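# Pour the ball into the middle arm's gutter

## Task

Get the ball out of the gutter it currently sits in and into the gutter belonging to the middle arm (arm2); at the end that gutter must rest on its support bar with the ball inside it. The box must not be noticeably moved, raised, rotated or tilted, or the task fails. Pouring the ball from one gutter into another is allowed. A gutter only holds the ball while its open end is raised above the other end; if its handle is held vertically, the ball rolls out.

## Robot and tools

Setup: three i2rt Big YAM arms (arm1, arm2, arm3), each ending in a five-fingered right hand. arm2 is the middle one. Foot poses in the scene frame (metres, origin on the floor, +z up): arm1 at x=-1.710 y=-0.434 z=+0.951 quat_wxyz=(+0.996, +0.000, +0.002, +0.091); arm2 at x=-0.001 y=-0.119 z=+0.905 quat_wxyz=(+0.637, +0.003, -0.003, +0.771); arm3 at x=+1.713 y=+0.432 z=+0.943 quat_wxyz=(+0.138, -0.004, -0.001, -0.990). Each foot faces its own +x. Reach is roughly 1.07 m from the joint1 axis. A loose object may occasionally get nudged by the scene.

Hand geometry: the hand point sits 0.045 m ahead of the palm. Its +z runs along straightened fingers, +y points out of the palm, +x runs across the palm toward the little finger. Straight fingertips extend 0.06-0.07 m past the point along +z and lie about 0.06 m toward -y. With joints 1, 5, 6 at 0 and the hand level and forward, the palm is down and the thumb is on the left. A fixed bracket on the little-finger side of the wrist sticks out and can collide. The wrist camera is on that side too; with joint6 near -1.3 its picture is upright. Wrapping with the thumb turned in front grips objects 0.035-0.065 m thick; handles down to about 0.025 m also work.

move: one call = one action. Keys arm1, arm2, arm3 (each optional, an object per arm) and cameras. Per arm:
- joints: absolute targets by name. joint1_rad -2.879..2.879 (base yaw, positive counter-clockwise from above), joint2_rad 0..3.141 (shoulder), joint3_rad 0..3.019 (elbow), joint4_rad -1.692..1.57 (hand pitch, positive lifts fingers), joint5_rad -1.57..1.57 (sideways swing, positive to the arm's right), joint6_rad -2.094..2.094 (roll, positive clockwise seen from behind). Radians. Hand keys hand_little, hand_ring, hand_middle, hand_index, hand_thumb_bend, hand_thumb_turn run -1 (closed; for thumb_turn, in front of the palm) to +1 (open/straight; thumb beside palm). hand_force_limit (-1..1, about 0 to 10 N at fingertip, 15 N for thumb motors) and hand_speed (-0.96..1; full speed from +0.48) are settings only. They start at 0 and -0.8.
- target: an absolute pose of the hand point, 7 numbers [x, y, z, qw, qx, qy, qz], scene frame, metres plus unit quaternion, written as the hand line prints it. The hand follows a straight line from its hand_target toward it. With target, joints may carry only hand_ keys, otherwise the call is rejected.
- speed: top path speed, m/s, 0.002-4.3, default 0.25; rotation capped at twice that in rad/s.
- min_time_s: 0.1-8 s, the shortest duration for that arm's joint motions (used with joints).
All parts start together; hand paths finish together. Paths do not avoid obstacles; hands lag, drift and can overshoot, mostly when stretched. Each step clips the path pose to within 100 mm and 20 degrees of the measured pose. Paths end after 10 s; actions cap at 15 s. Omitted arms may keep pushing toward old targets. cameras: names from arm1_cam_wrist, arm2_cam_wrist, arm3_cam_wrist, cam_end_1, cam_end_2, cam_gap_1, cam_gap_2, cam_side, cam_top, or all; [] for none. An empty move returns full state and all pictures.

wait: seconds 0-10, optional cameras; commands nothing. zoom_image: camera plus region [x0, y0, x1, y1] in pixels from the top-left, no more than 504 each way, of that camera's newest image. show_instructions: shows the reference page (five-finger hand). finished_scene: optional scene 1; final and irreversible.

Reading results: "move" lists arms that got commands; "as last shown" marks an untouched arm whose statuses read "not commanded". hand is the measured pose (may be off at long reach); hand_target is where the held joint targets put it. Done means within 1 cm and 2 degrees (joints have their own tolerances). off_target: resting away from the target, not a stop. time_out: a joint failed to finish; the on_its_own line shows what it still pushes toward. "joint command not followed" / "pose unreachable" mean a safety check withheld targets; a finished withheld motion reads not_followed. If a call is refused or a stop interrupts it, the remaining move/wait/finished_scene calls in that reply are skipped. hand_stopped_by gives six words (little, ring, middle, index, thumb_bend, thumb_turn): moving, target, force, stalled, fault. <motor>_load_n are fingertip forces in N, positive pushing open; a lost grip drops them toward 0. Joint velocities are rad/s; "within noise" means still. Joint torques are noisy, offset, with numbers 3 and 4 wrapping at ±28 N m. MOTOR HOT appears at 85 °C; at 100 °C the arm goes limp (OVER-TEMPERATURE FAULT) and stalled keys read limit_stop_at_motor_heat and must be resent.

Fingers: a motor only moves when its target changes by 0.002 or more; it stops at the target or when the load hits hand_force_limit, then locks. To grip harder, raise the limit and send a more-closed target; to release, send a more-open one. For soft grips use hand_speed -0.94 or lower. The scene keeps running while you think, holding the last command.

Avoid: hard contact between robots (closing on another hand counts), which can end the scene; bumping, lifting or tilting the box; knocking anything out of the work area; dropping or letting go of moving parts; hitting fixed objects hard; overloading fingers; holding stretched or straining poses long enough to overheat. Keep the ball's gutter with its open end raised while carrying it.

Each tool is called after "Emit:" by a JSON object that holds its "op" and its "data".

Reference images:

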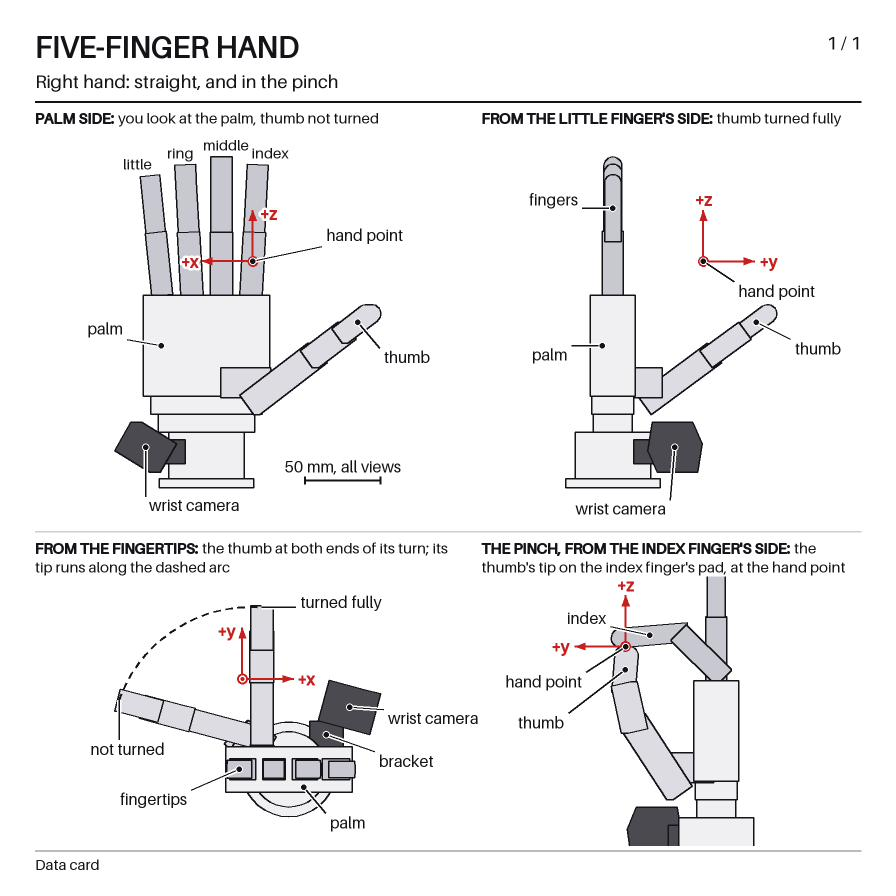

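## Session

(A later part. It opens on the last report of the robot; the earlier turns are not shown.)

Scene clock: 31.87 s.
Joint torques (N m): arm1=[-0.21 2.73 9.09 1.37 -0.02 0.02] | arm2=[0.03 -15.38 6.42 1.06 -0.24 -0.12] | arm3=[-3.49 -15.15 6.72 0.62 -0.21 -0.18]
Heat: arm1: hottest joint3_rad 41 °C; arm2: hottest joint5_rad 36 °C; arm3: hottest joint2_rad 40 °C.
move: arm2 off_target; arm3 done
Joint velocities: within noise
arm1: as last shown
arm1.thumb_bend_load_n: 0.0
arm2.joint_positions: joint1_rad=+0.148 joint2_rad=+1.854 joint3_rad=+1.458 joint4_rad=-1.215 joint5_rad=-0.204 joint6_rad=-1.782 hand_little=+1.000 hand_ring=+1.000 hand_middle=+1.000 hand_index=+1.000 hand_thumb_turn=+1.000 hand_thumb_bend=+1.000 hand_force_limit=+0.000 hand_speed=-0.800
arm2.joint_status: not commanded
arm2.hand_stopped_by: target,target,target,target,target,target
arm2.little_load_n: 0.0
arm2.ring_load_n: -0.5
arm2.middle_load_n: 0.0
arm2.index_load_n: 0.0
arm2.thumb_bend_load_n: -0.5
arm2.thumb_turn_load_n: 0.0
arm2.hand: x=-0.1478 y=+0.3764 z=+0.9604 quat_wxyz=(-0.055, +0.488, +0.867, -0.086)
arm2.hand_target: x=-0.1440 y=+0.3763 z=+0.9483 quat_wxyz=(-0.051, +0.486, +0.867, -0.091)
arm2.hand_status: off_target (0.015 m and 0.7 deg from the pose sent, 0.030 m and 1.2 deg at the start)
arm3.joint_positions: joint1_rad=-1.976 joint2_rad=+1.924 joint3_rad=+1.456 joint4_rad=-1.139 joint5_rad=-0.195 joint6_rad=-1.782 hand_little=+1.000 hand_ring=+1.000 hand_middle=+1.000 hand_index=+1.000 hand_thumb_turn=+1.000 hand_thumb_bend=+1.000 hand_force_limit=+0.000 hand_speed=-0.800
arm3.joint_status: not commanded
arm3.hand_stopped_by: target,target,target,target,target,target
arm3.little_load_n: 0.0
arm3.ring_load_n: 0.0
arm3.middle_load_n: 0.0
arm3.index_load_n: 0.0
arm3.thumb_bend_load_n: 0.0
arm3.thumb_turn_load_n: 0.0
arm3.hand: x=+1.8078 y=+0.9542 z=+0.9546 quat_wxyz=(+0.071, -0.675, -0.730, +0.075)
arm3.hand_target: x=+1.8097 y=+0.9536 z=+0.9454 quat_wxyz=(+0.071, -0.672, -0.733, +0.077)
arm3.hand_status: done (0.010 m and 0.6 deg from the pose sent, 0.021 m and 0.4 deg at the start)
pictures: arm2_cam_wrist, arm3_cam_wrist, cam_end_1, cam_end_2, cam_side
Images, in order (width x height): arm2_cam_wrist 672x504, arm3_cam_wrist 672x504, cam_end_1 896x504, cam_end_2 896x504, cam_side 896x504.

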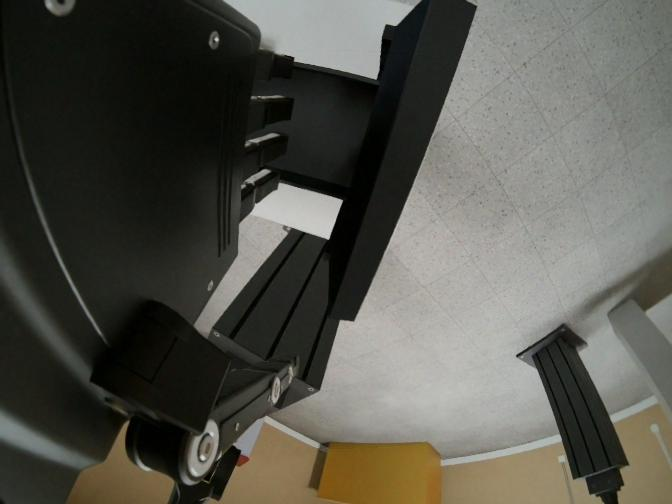

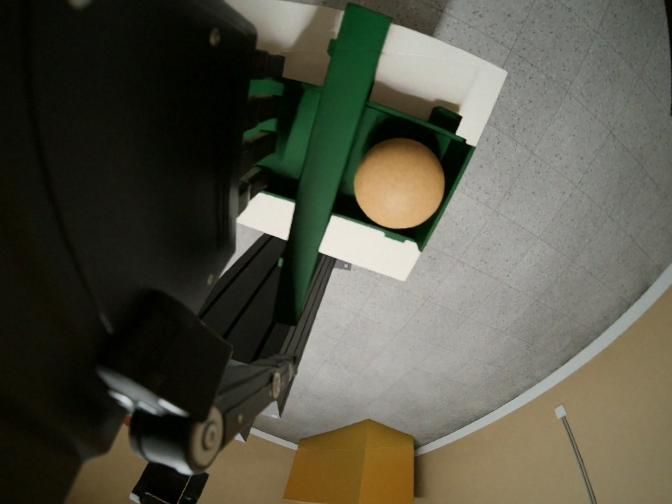

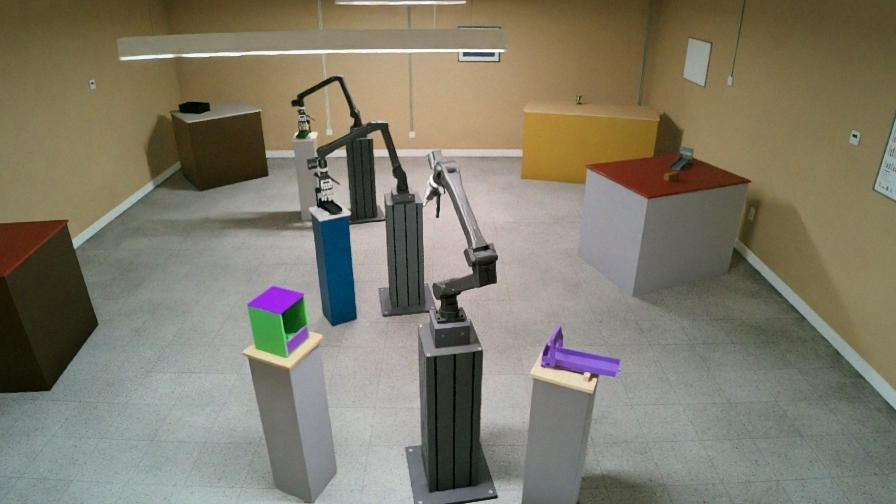

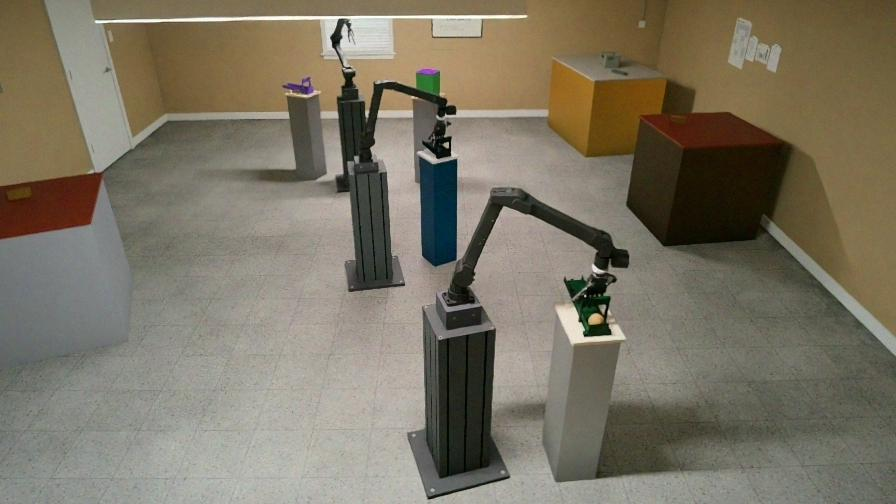

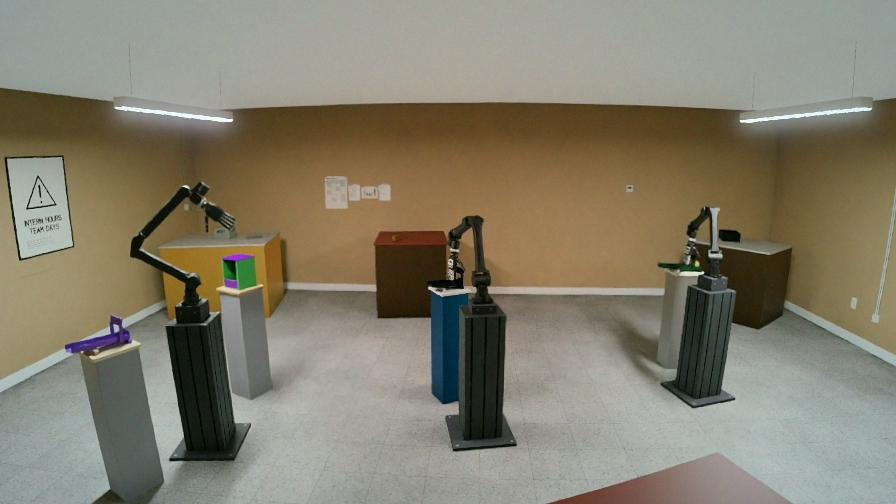

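Emit:
{"op": "move", "data": {"arm2": {"joints": {"hand_little": 0.3, "hand_ring": 0.3, "hand_middle": 0.3, "hand_index": 0.3}}, "arm3": {"joints": {"hand_little": 0.3, "hand_ring": 0.3, "hand_middle": 0.3, "hand_index": 0.3}}}}

Emit:
{"op": "move", "data": {"arm2": {"target": [-0.122, 0.389, 0.929, -0.0515, 0.4897, 0.8655, -0.0909], "speed": 0.03}, "arm3": {"target": [1.8215, 0.952, 0.926, -0.0706, 0.6718, 0.7332, -0.077], "speed": 0.03}, "cameras": ["arm2_cam_wrist", "arm3_cam_wrist", "cam_side", "cam_end_2", "cam_end_1"]}}

Emit:
{"op": "zoom_image", "data": {"camera": "arm3_cam_wrist", "region": [200, 20, 500, 320]}}

Emit:
{"op": "zoom_image", "data": {"camera": "arm2_cam_wrist", "region": [200, 20, 500, 320]}}

Emit:
{"op": "zoom_image", "data": {"camera": "cam_side", "region": [430, 240, 480, 290]}}

Emit:
{"op": "zoom_image", "data": {"camera": "cam_side", "region": [660, 230, 710, 280]}}

Emit:
{"op": "zoom_image", "data": {"camera": "cam_end_2", "region": [560, 270, 620, 330]}}

Emit:
{"op": "zoom_image", "data": {"camera": "cam_end_1", "region": [300, 160, 360, 220]}}

Scene clock: 36.00 s.
Joint torques (N m): arm1=[-0.15 2.78 9.02 1.37 -0.01 0.03] | arm2=[0.03 -15.33 6.43 1.07 -0.23 -0.11] | arm3=[-3.31 -15.27 6.61 0.53 -0.19 -0.19]
Heat: arm1: hottest joint3_rad 41 °C; arm2: hottest joint5_rad 36 °C; arm3: hottest joint2_rad 40 °C.
move: arm2 done; arm3 done
Joint velocities: within noise
arm1.joint_positions: joint1_rad=+0.306 joint2_rad=+0.595 joint3_rad=+1.346 joint4_rad=-1.450 joint5_rad=+0.097 joint6_rad=-1.188 hand_little=+1.000 hand_ring=+1.000 hand_middle=+1.000 hand_index=+1.000 hand_thumb_turn=+1.000 hand_thumb_bend=+1.000 hand_force_limit=+0.000 hand_speed=-0.800
arm1.joint_status: not commanded
arm1.hand_stopped_by: target,target,target,target,target,target
arm1.little_load_n: 0.0
arm1.ring_load_n: 0.0
arm1.middle_load_n: 0.0
arm1.index_load_n: 0.0
arm1.thumb_bend_load_n: 0.0
arm1.thumb_turn_load_n: 0.0
arm1.hand: x=-1.5074 y=-0.3989 z=+1.4019 quat_wxyz=(-0.138, +0.906, +0.027, +0.399)
arm1.hand_target: x=-1.5070 y=-0.3988 z=+1.4132 quat_wxyz=(-0.144, +0.900, +0.026, +0.411)
arm1.hand_status: not commanded
arm2.joint_positions: joint1_rad=+0.148 joint2_rad=+1.854 joint3_rad=+1.458 joint4_rad=-1.215 joint5_rad=-0.204 joint6_rad=-1.783 hand_little=+0.300 hand_ring=+0.300 hand_middle=+0.300 hand_index=+0.300 hand_thumb_turn=+1.000 hand_thumb_bend=+1.000 hand_force_limit=+0.000 hand_speed=-0.800
arm2.joint_status: all done
arm2.hand_stopped_by: target,target,target,target,target,target
arm2.little_load_n: 0.0
arm2.ring_load_n: 0.0
arm2.middle_load_n: 0.0
arm2.index_load_n: 0.0
arm2.thumb_bend_load_n: 0.0
arm2.thumb_turn_load_n: 0.0
arm2.hand: x=-0.1478 y=+0.3764 z=+0.9604 quat_wxyz=(-0.055, +0.488, +0.867, -0.086)
arm2.hand_target: x=-0.1440 y=+0.3763 z=+0.9483 quat_wxyz=(-0.051, +0.486, +0.867, -0.091)
arm2.hand_status: not commanded
arm3.joint_positions: joint1_rad=-1.976 joint2_rad=+1.924 joint3_rad=+1.456 joint4_rad=-1.139 joint5_rad=-0.195 joint6_rad=-1.782 hand_little=+0.300 hand_ring=+0.300 hand_middle=+0.300 hand_index=+0.300 hand_thumb_turn=+1.000 hand_thumb_bend=+1.000 hand_force_limit=+0.000 hand_speed=-0.800
arm3.joint_status: all done
arm3.hand_stopped_by: target,target,target,target,target,target
arm3.little_load_n: 0.0
arm3.ring_load_n: 0.0
arm3.middle_load_n: 0.0
arm3.index_load_n: 0.0
arm3.thumb_bend_load_n: 0.0
arm3.thumb_turn_load_n: 0.0
arm3.hand: x=+1.8078 y=+0.9542 z=+0.9546 quat_wxyz=(+0.071, -0.675, -0.730, +0.074)
arm3.hand_target: x=+1.8097 y=+0.9537 z=+0.9455 quat_wxyz=(+0.071, -0.672, -0.733, +0.077)
arm3.hand_status: not commanded
pictures: none

Scene clock: 37.60 s.
Joint torques (N m): arm1=[-0.21 2.78 9.05 1.35 -0.03 0.01] | arm2=[-0.09 -15.21 6.37 1.07 -0.15 -0.13] | arm3=[-3.6 -15.27 6.67 0.69 -0.1 -0.21]
Heat: arm1: hottest joint3_rad 41 °C; arm2: hottest joint5_rad 36 °C; arm3: hottest joint2_rad 40 °C.
move: arm2 off_target; arm3 off_target
Joint velocities: within noise
arm1: as last shown
arm1.thumb_turn_load_n: -0.5
arm2.joint_positions: joint1_rad=+0.107 joint2_rad=+1.882 joint3_rad=+1.455 joint4_rad=-1.186 joint5_rad=-0.204 joint6_rad=-1.819 hand_little=+0.300 hand_ring=+0.300 hand_middle=+0.300 hand_index=+0.300 hand_thumb_turn=+1.000 hand_thumb_bend=+1.000 hand_force_limit=+0.000 hand_speed=-0.800
arm2.joint_status: not commanded
arm2.hand_stopped_by: target,target,target,target,target,target
arm2.little_load_n: 0.0
arm2.ring_load_n: 0.0
arm2.middle_load_n: 0.0
arm2.index_load_n: 0.0
arm2.thumb_bend_load_n: 0.0
arm2.thumb_turn_load_n: 0.0
arm2.hand: x=-0.1285 y=+0.3888 z=+0.9448 quat_wxyz=(-0.058, +0.490, +0.866, -0.084)
arm2.hand_target: x=-0.1231 y=+0.3883 z=+0.9298 quat_wxyz=(-0.052, +0.489, +0.866, -0.091)
arm2.hand_status: off_target (0.017 m and 1.0 deg from the pose sent, 0.043 m and 0.8 deg at the start)
arm3.joint_positions: joint1_rad=-1.984 joint2_rad=+1.948 joint3_rad=+1.436 joint4_rad=-1.101 joint5_rad=-0.196 joint6_rad=-1.805 hand_little=+0.300 hand_ring=+0.300 hand_middle=+0.300 hand_index=+0.300 hand_thumb_turn=+1.000 hand_thumb_bend=+1.000 hand_force_limit=+0.000 hand_speed=-0.800
arm3.joint_status: not commanded
arm3.hand_stopped_by: target,target,target,target,target,target
arm3.little_load_n: 0.0
arm3.ring_load_n: 0.0
arm3.middle_load_n: 0.0
arm3.index_load_n: 0.0
arm3.thumb_bend_load_n: 0.0
arm3.thumb_turn_load_n: 0.0
arm3.hand: x=+1.8118 y=+0.9530 z=+0.9348 quat_wxyz=(+0.070, -0.670, -0.735, +0.077)
arm3.hand_target: x=+1.8164 y=+0.9526 z=+0.9262 quat_wxyz=(+0.070, -0.668, -0.737, +0.077)
arm3.hand_status: off_target (0.013 m and 0.3 deg from the pose sent, 0.032 m and 0.6 deg at the start)
pictures: arm2_cam_wrist, arm3_cam_wrist, cam_end_1, cam_end_2, cam_side
Images, in order (width x height): arm2_cam_wrist 672x504, arm3_cam_wrist 672x504, cam_end_1 896x504, cam_end_2 896x504, cam_side 896x504.

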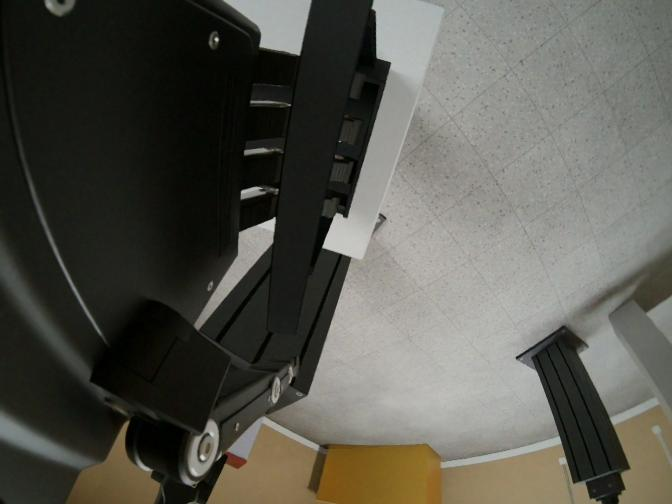

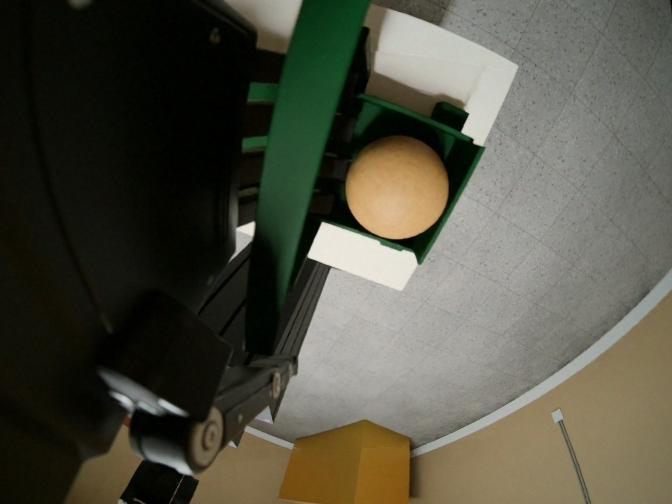

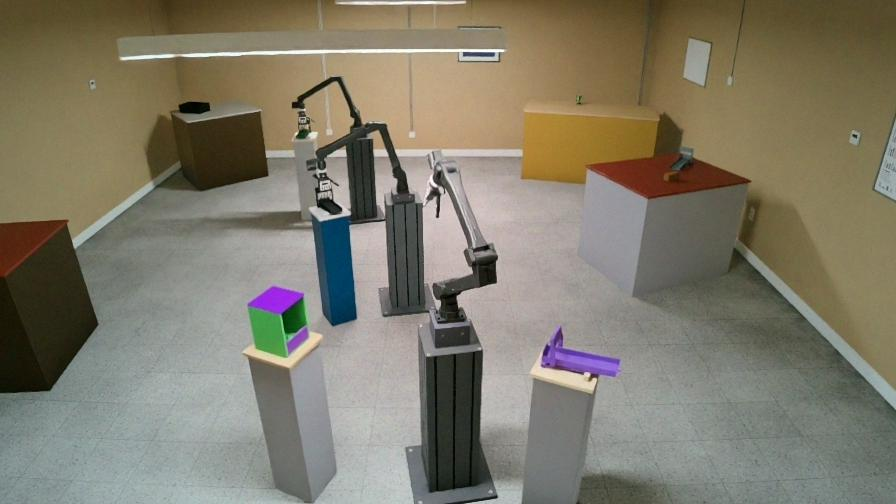

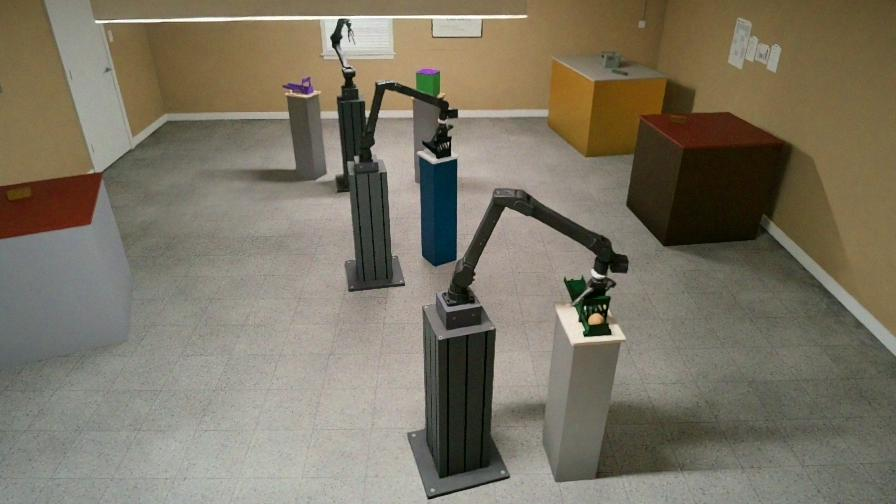

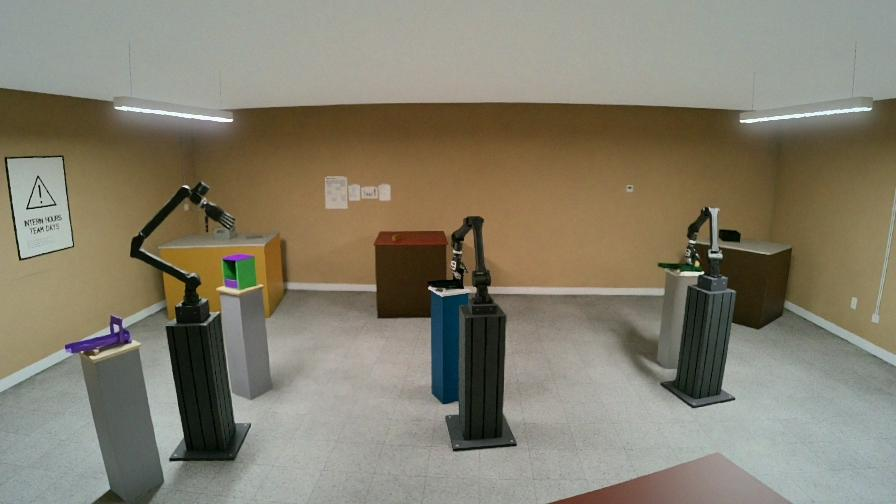

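Scaled by 1.680 from the camera's image (finer frame: 960x720).

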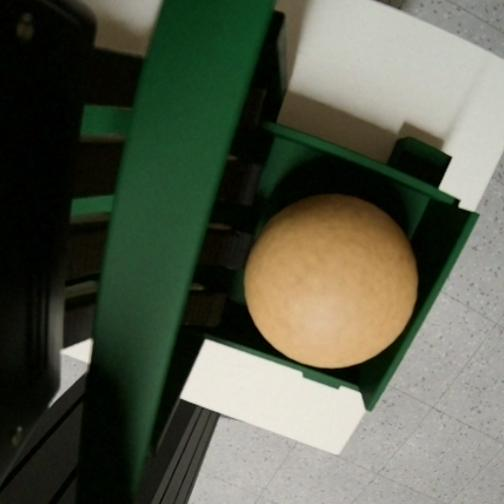

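Scaled by 1.680 from the camera's image (finer frame: 960x720).

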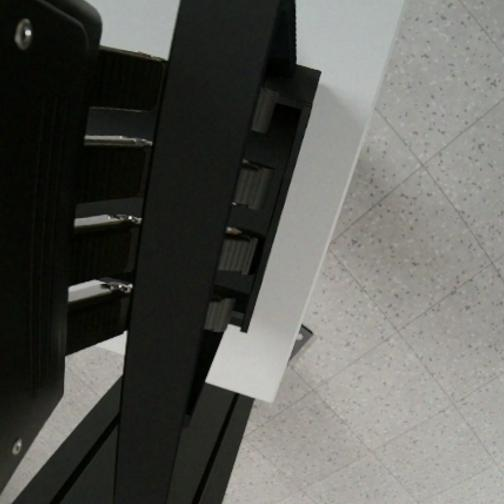

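Scaled by 10.080 from the camera's image (finer frame: 1280x720).

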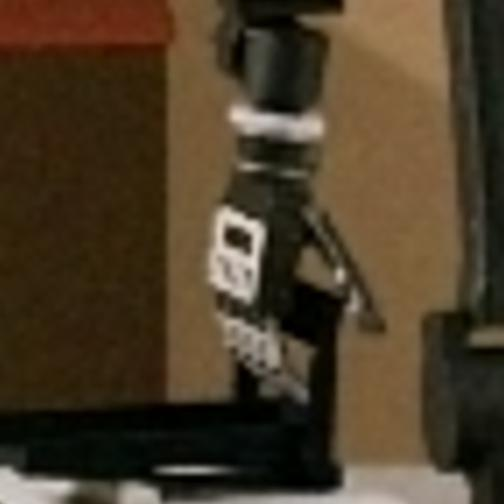

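Scaled by 10.080 from the camera's image (finer frame: 1280x720).

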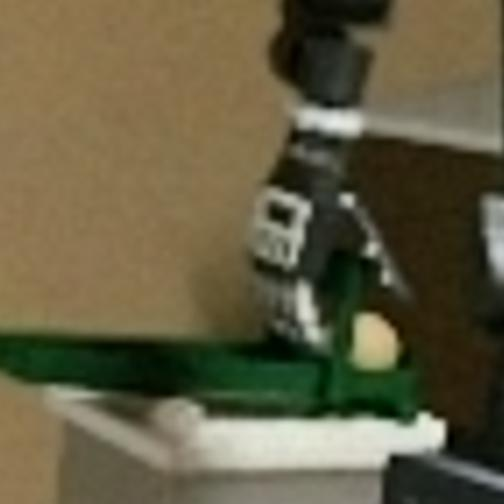

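Scaled by 8.400 from the camera's image (finer frame: 1280x720).

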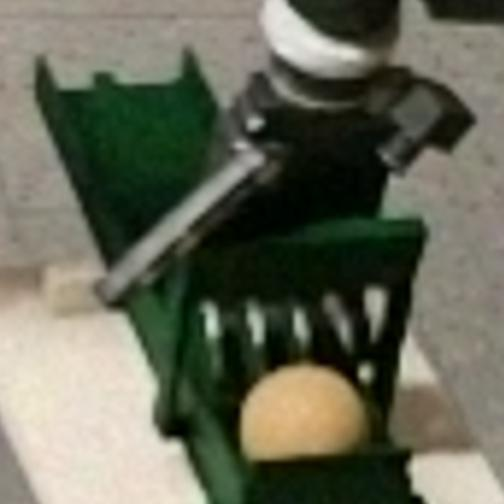

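Scaled by 8.400 from the camera's image (finer frame: 1280x720).

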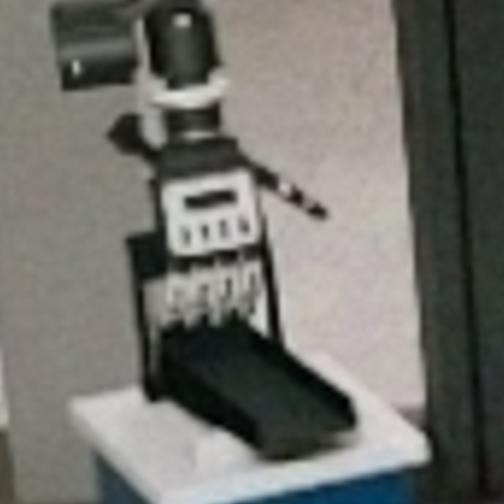

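Emit:
{"op": "move", "data": {"arm2": {"target": [-0.105, 0.399, 0.927, -0.0515, 0.4897, 0.8655, -0.0909], "speed": 0.03}, "arm3": {"target": [1.834, 0.9545, 0.925, -0.0706, 0.6718, 0.7332, -0.077], "speed": 0.03}, "cameras": ["arm2_cam_wrist", "arm3_cam_wrist", "cam_side", "cam_end_2", "cam_end_1"]}}

Emit:
{"op": "zoom_image", "data": {"camera": "arm3_cam_wrist", "region": [200, 20, 500, 320]}}

Emit:
{"op": "zoom_image", "data": {"camera": "arm2_cam_wrist", "region": [200, 20, 500, 320]}}

Scene clock: 39.50 s.
Joint torques (N m): arm1=[-0.21 2.78 9.07 1.39 -0.02 0.03] | arm2=[-0.15 -15.21 7.69 0.62 -0.08 -0.12] | arm3=[-3.78 -14.86 7.82 0.12 -0.07 -0.13]
Heat: arm1: hottest joint3_rad 42 °C; arm2: hottest joint5_rad 36 °C; arm3: hottest joint2_rad 41 °C.
move: arm2 off_target; arm3 done
Joint velocities: within noise
arm1: as last shown
arm1.thumb_turn_load_n: 0.0
arm2.joint_positions: joint1_rad=+0.072 joint2_rad=+1.899 joint3_rad=+1.455 joint4_rad=-1.186 joint5_rad=-0.204 joint6_rad=-1.855 hand_little=+0.300 hand_ring=+0.300 hand_middle=+0.300 hand_index=+0.300 hand_thumb_turn=+1.000 hand_thumb_bend=+1.000 hand_force_limit=+0.000 hand_speed=-0.800
arm2.joint_status: not commanded
arm2.hand_stopped_by: target,target,target,target,target,target
arm2.little_load_n: 0.0
arm2.ring_load_n: 0.0
arm2.middle_load_n: 0.0
arm2.index_load_n: 0.0
arm2.thumb_bend_load_n: 0.0
arm2.thumb_turn_load_n: 0.0
arm2.hand: x=-0.1102 y=+0.3938 z=+0.9361 quat_wxyz=(-0.055, +0.490, +0.865, -0.088)
arm2.hand_target: x=-0.1051 y=+0.3986 z=+0.9267 quat_wxyz=(-0.052, +0.490, +0.866, -0.091)
arm2.hand_status: off_target (0.012 m and 0.5 deg from the pose sent, 0.031 m and 1.0 deg at the start)
arm3.joint_positions: joint1_rad=-2.013 joint2_rad=+1.959 joint3_rad=+1.436 joint4_rad=-1.101 joint5_rad=-0.196 joint6_rad=-1.828 hand_little=+0.300 hand_ring=+0.300 hand_middle=+0.300 hand_index=+0.300 hand_thumb_turn=+1.000 hand_thumb_bend=+1.000 hand_force_limit=+0.000 hand_speed=-0.800
arm3.joint_status: not commanded
arm3.hand_stopped_by: target,target,target,target,target,target
arm3.little_load_n: 0.0
arm3.ring_load_n: 0.0
arm3.middle_load_n: 0.5
arm3.index_load_n: 0.0
arm3.thumb_bend_load_n: 0.0
arm3.thumb_turn_load_n: 0.0
arm3.hand: x=+1.8271 y=+0.9498 z=+0.9290 quat_wxyz=(+0.070, -0.672, -0.733, +0.079)
arm3.hand_target: x=+1.8336 y=+0.9543 z=+0.9248 quat_wxyz=(+0.071, -0.672, -0.733, +0.077)
arm3.hand_status: done (0.009 m and 0.3 deg from the pose sent, 0.024 m and 0.3 deg at the start)
pictures: arm2_cam_wrist, arm3_cam_wrist, cam_end_1, cam_end_2, cam_side
Images, in order (width x height): arm2_cam_wrist 672x504, arm3_cam_wrist 672x504, cam_end_1 896x504, cam_end_2 896x504, cam_side 896x504.

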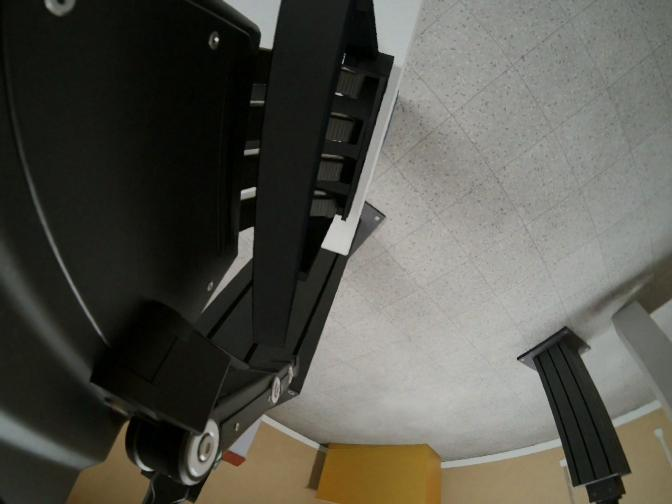

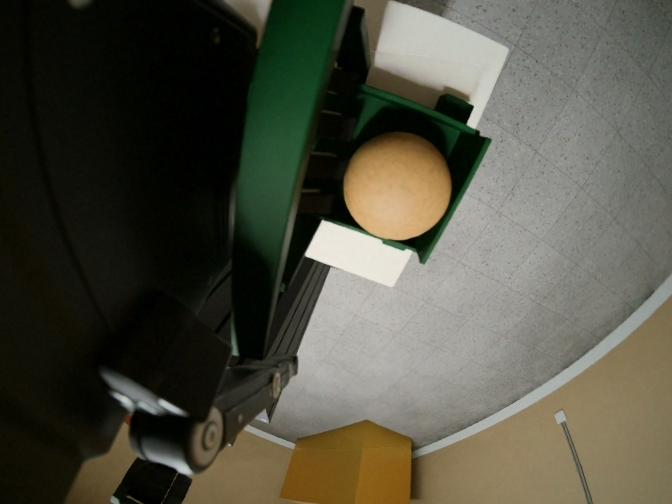

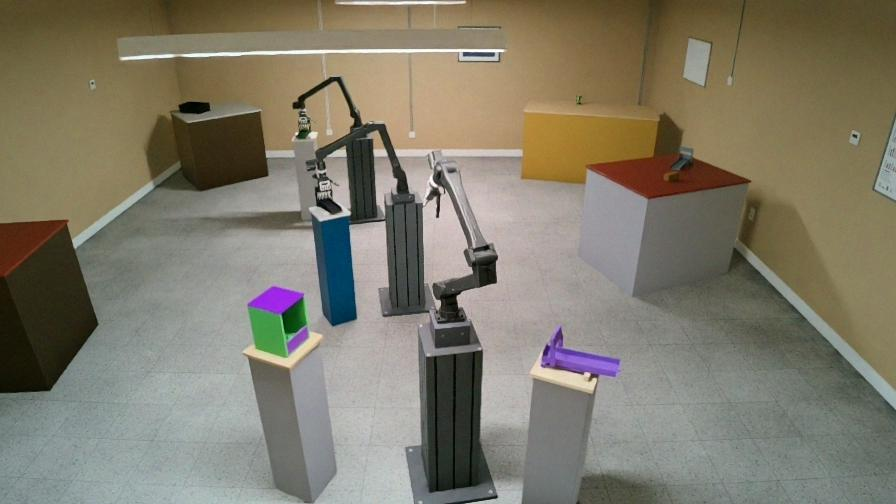

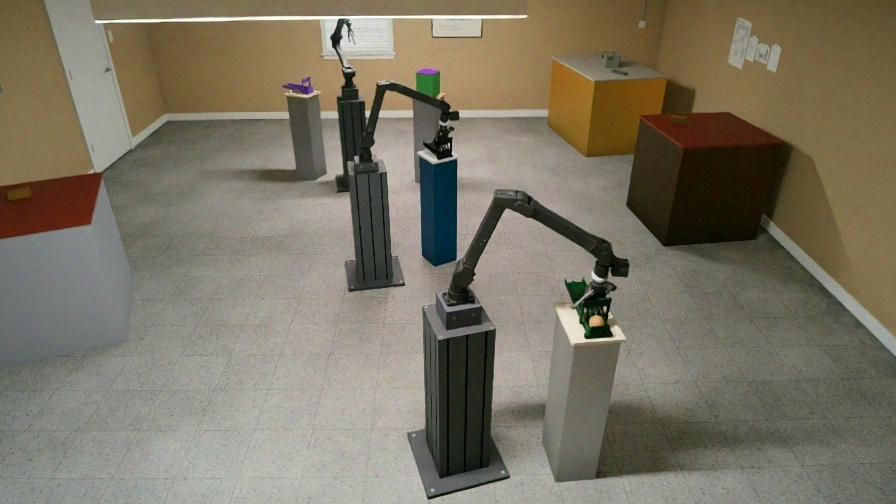

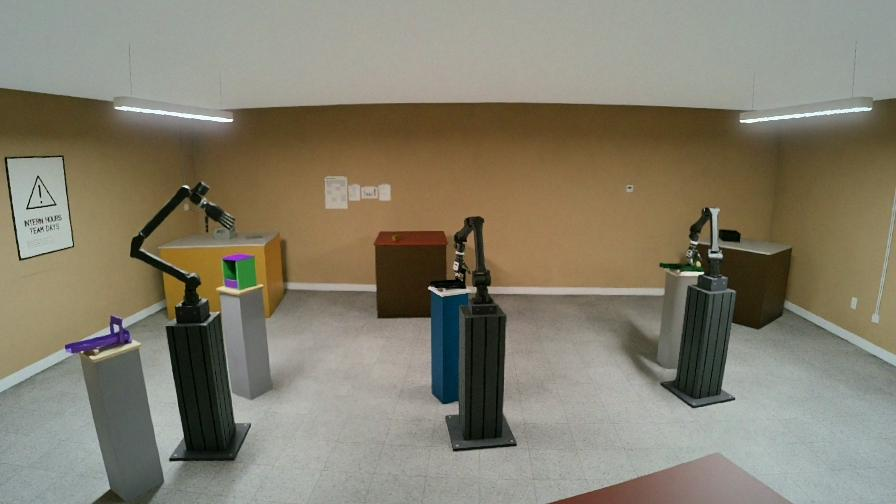

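Scaled by 1.680 from the camera's image (finer frame: 960x720).

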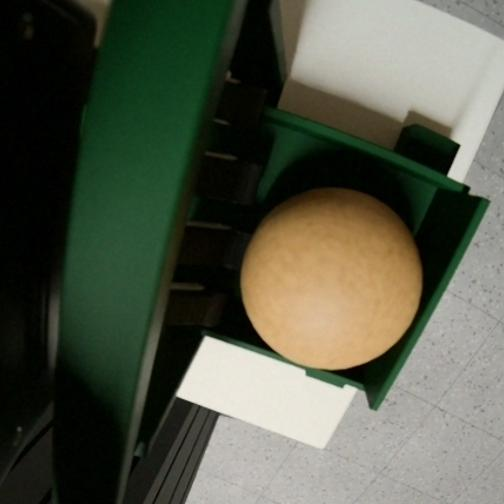

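Scaled by 1.680 from the camera's image (finer frame: 960x720).

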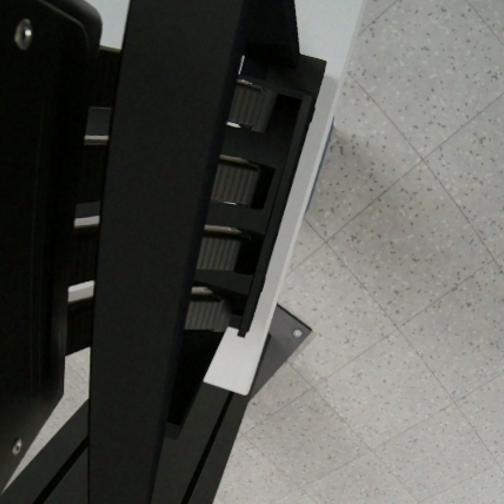

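Emit:
{"op": "move", "data": {"arm2": {"target": [-0.0985, 0.4015, 0.925, -0.0515, 0.4897, 0.8655, -0.0909], "speed": 0.03}, "arm3": {"joints": {"hand_force_limit": 0.0, "hand_speed": -0.9, "hand_little": -1, "hand_ring": -1, "hand_middle": -1, "hand_index": -1}}, "cameras": ["arm2_cam_wrist", "arm3_cam_wrist", "cam_side", "cam_end_2", "cam_end_1"]}}

Emit:
{"op": "zoom_image", "data": {"camera": "arm3_cam_wrist", "region": [200, 20, 500, 320]}}

Emit:
{"op": "zoom_image", "data": {"camera": "arm2_cam_wrist", "region": [200, 20, 500, 320]}}

Emit:
{"op": "zoom_image", "data": {"camera": "cam_side", "region": [660, 230, 710, 280]}}

Emit:
{"op": "zoom_image", "data": {"camera": "cam_end_2", "region": [560, 270, 630, 350]}}

Scene clock: 44.77 s.
Joint torques (N m): arm1=[-0.32 2.96 9.02 1.39 -0.01 0.03] | arm2=[-0.32 -15.09 7.82 0.66 -0.04 -0.13] | arm3=[-3.37 -16.5 7.71 0.17 -0.09 -0.19]
Heat: arm1: hottest joint3_rad 42 °C; arm2: hottest joint5_rad 36 °C; arm3: hottest joint2_rad 41 °C.
move: arm2 off_target; arm3 off_target
Joint velocities: within noise
arm1: as last shown
arm2.joint_positions: joint1_rad=+0.060 joint2_rad=+1.900 joint3_rad=+1.455 joint4_rad=-1.186 joint5_rad=-0.204 joint6_rad=-1.867 hand_little=+0.300 hand_ring=+0.300 hand_middle=+0.300 hand_index=+0.300 hand_thumb_turn=+1.000 hand_thumb_bend=+1.000 hand_force_limit=+0.000 hand_speed=-0.800
arm2.joint_status: not commanded
arm2.hand_stopped_by: target,target,target,target,target,target
arm2.little_load_n: 0.0
arm2.ring_load_n: 0.0
arm2.middle_load_n: 0.5
arm2.index_load_n: 0.0
arm2.thumb_bend_load_n: 0.0
arm2.thumb_turn_load_n: 0.0
arm2.hand: x=-0.1039 y=+0.3958 z=+0.9353 quat_wxyz=(-0.055, +0.490, +0.865, -0.088)
arm2.hand_target: x=-0.0981 y=+0.4012 z=+0.9252 quat_wxyz=(-0.052, +0.490, +0.865, -0.091)
arm2.hand_status: off_target (0.013 m and 0.6 deg from the pose sent, 0.018 m and 0.5 deg at the start)
arm3.joint_positions: joint1_rad=-2.026 joint2_rad=+1.974 joint3_rad=+1.436 joint4_rad=-1.101 joint5_rad=-0.196 joint6_rad=-1.829 hand_little=-1.000 hand_ring=-1.000 hand_middle=-0.999 hand_index=-0.919 hand_thumb_turn=+1.000 hand_thumb_bend=+1.000 hand_force_limit=+0.000 hand_speed=-0.900
arm3.joint_status: hand_index off_target (ended at -0.919, target -1.000); the others done
arm3.hand_stopped_by: target,target,target,force,target,target
arm3.little_load_n: 0.0
arm3.ring_load_n: 0.0
arm3.middle_load_n: 3.5
arm3.index_load_n: 2.0
arm3.thumb_bend_load_n: 0.0
arm3.thumb_turn_load_n: 0.0
arm3.hand: x=+1.8340 y=+0.9460 z=+0.9212 quat_wxyz=(+0.066, -0.677, -0.728, +0.085)
arm3.hand_target: x=+1.8383 y=+0.9532 z=+0.9247 quat_wxyz=(+0.071, -0.675, -0.730, +0.077)
arm3.hand_status: not commanded
pictures: arm2_cam_wrist, arm3_cam_wrist, cam_end_1, cam_end_2, cam_side
Images, in order (width x height): arm2_cam_wrist 672x504, arm3_cam_wrist 672x504, cam_end_1 896x504, cam_end_2 896x504, cam_side 896x504.

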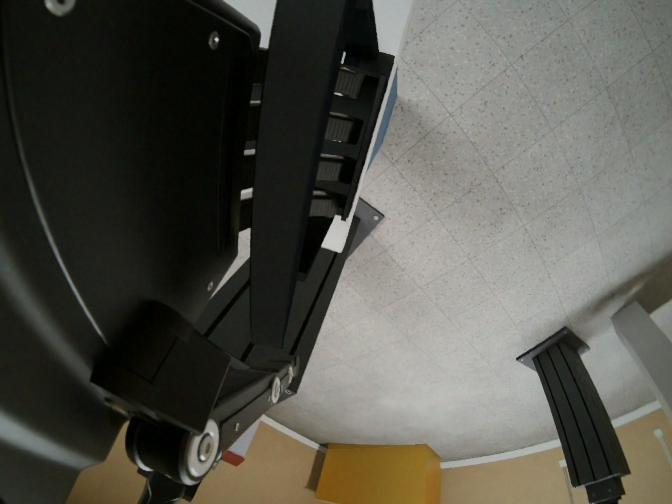

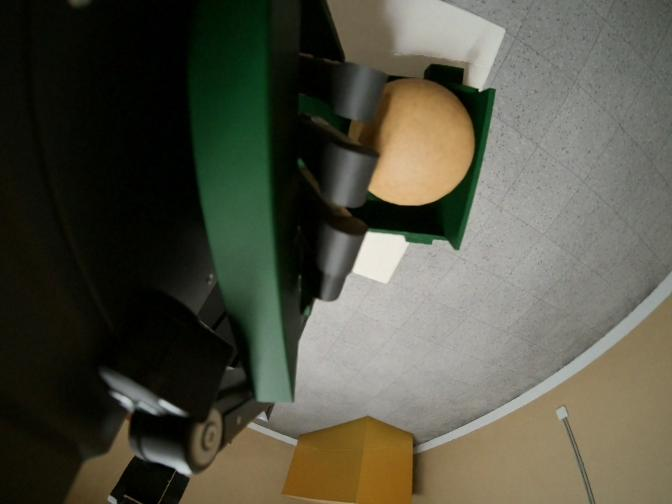

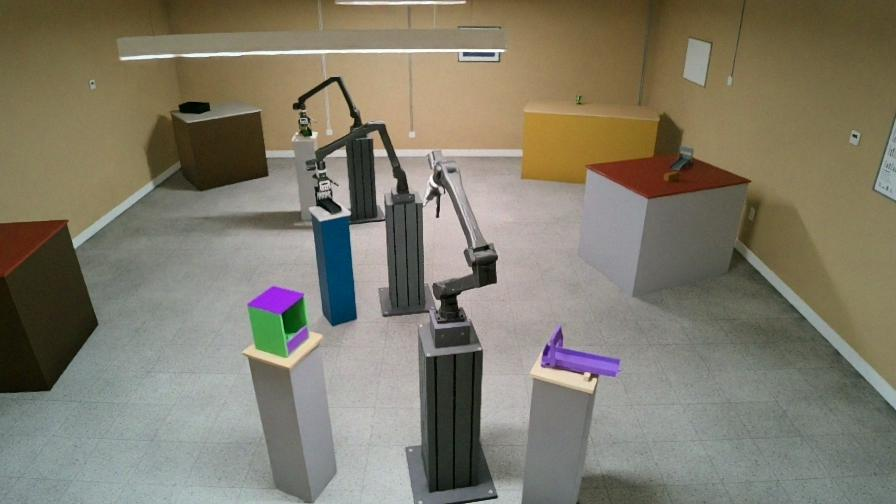

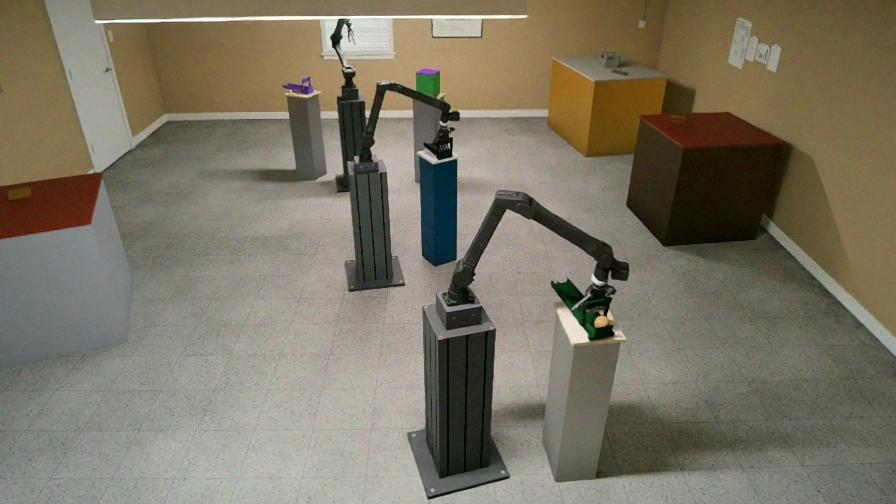

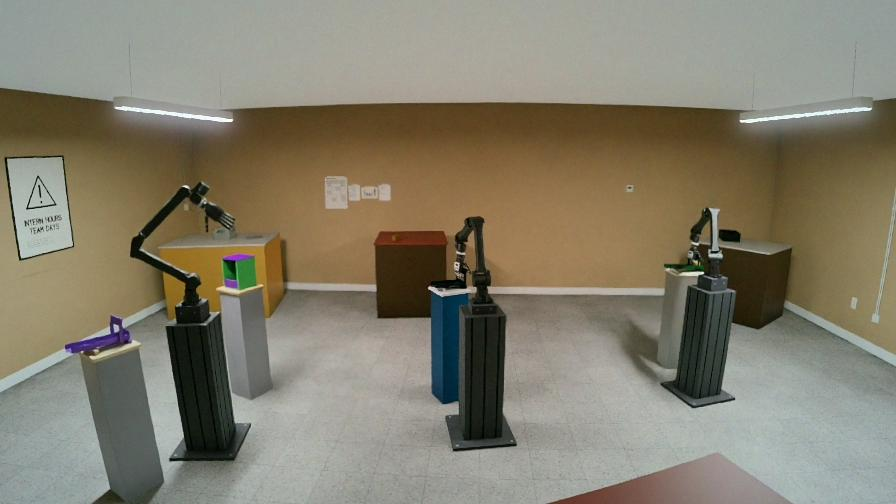

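Scaled by 1.680 from the camera's image (finer frame: 960x720).

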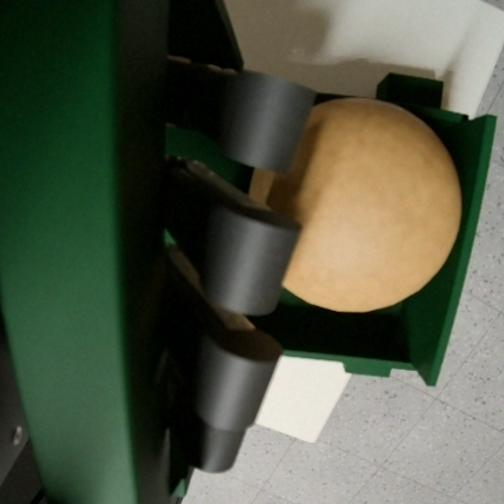

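Scaled by 1.680 from the camera's image (finer frame: 960x720).

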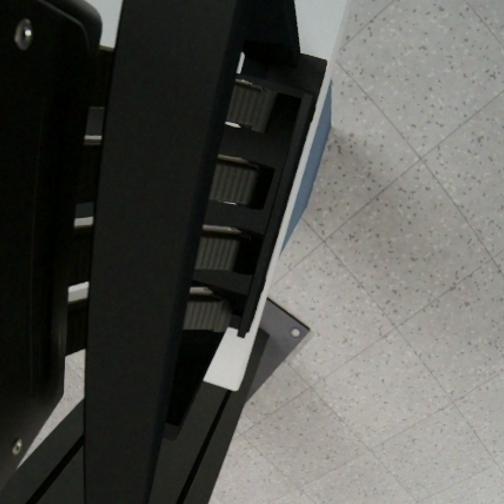

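Scaled by 10.080 from the camera's image (finer frame: 1280x720).

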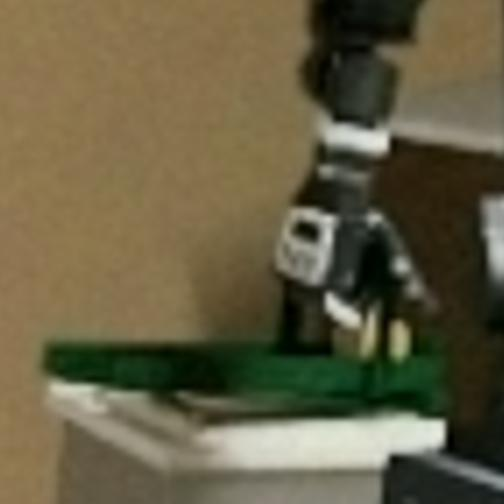

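Scaled by 6.300 from the camera's image (finer frame: 1280x720).

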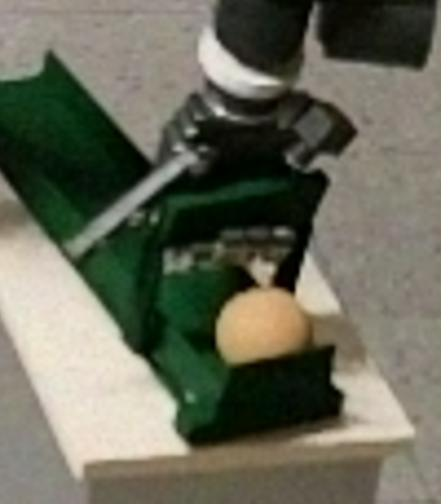

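Emit:
{"op": "zoom_image", "data": {"camera": "cam_side", "region": [410, 200, 510, 300]}}

Emit:
{"op": "zoom_image", "data": {"camera": "cam_end_1", "region": [300, 160, 360, 220]}}

Emit:
{"op": "zoom_image", "data": {"camera": "cam_end_2", "region": [410, 120, 470, 180]}}

Scaled by 5.040 from the camera's image (finer frame: 1280x720).

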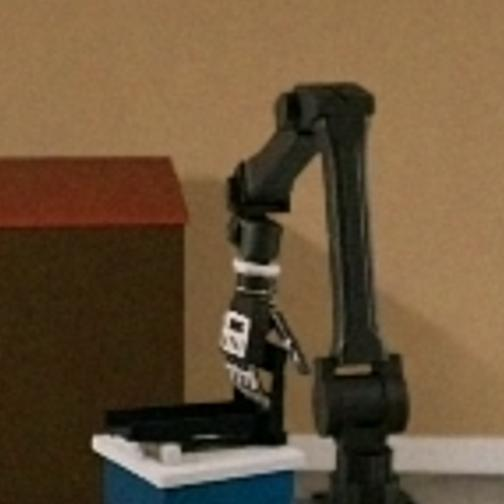

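Scaled by 8.400 from the camera's image (finer frame: 1280x720).

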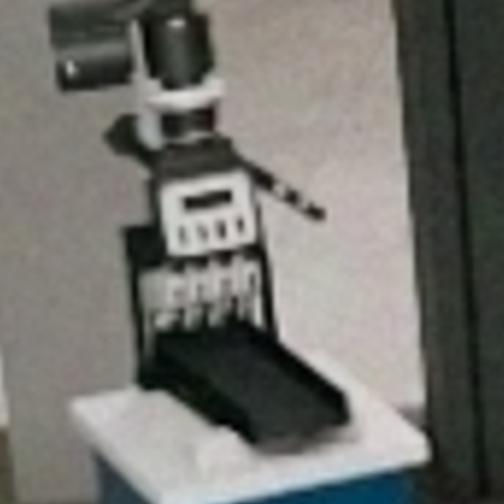

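Scaled by 8.400 from the camera's image (finer frame: 1280x720).

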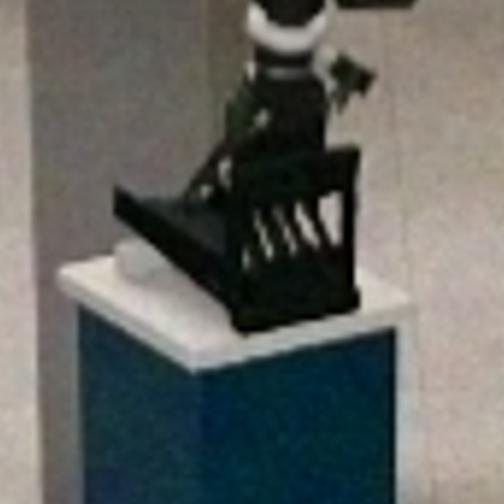

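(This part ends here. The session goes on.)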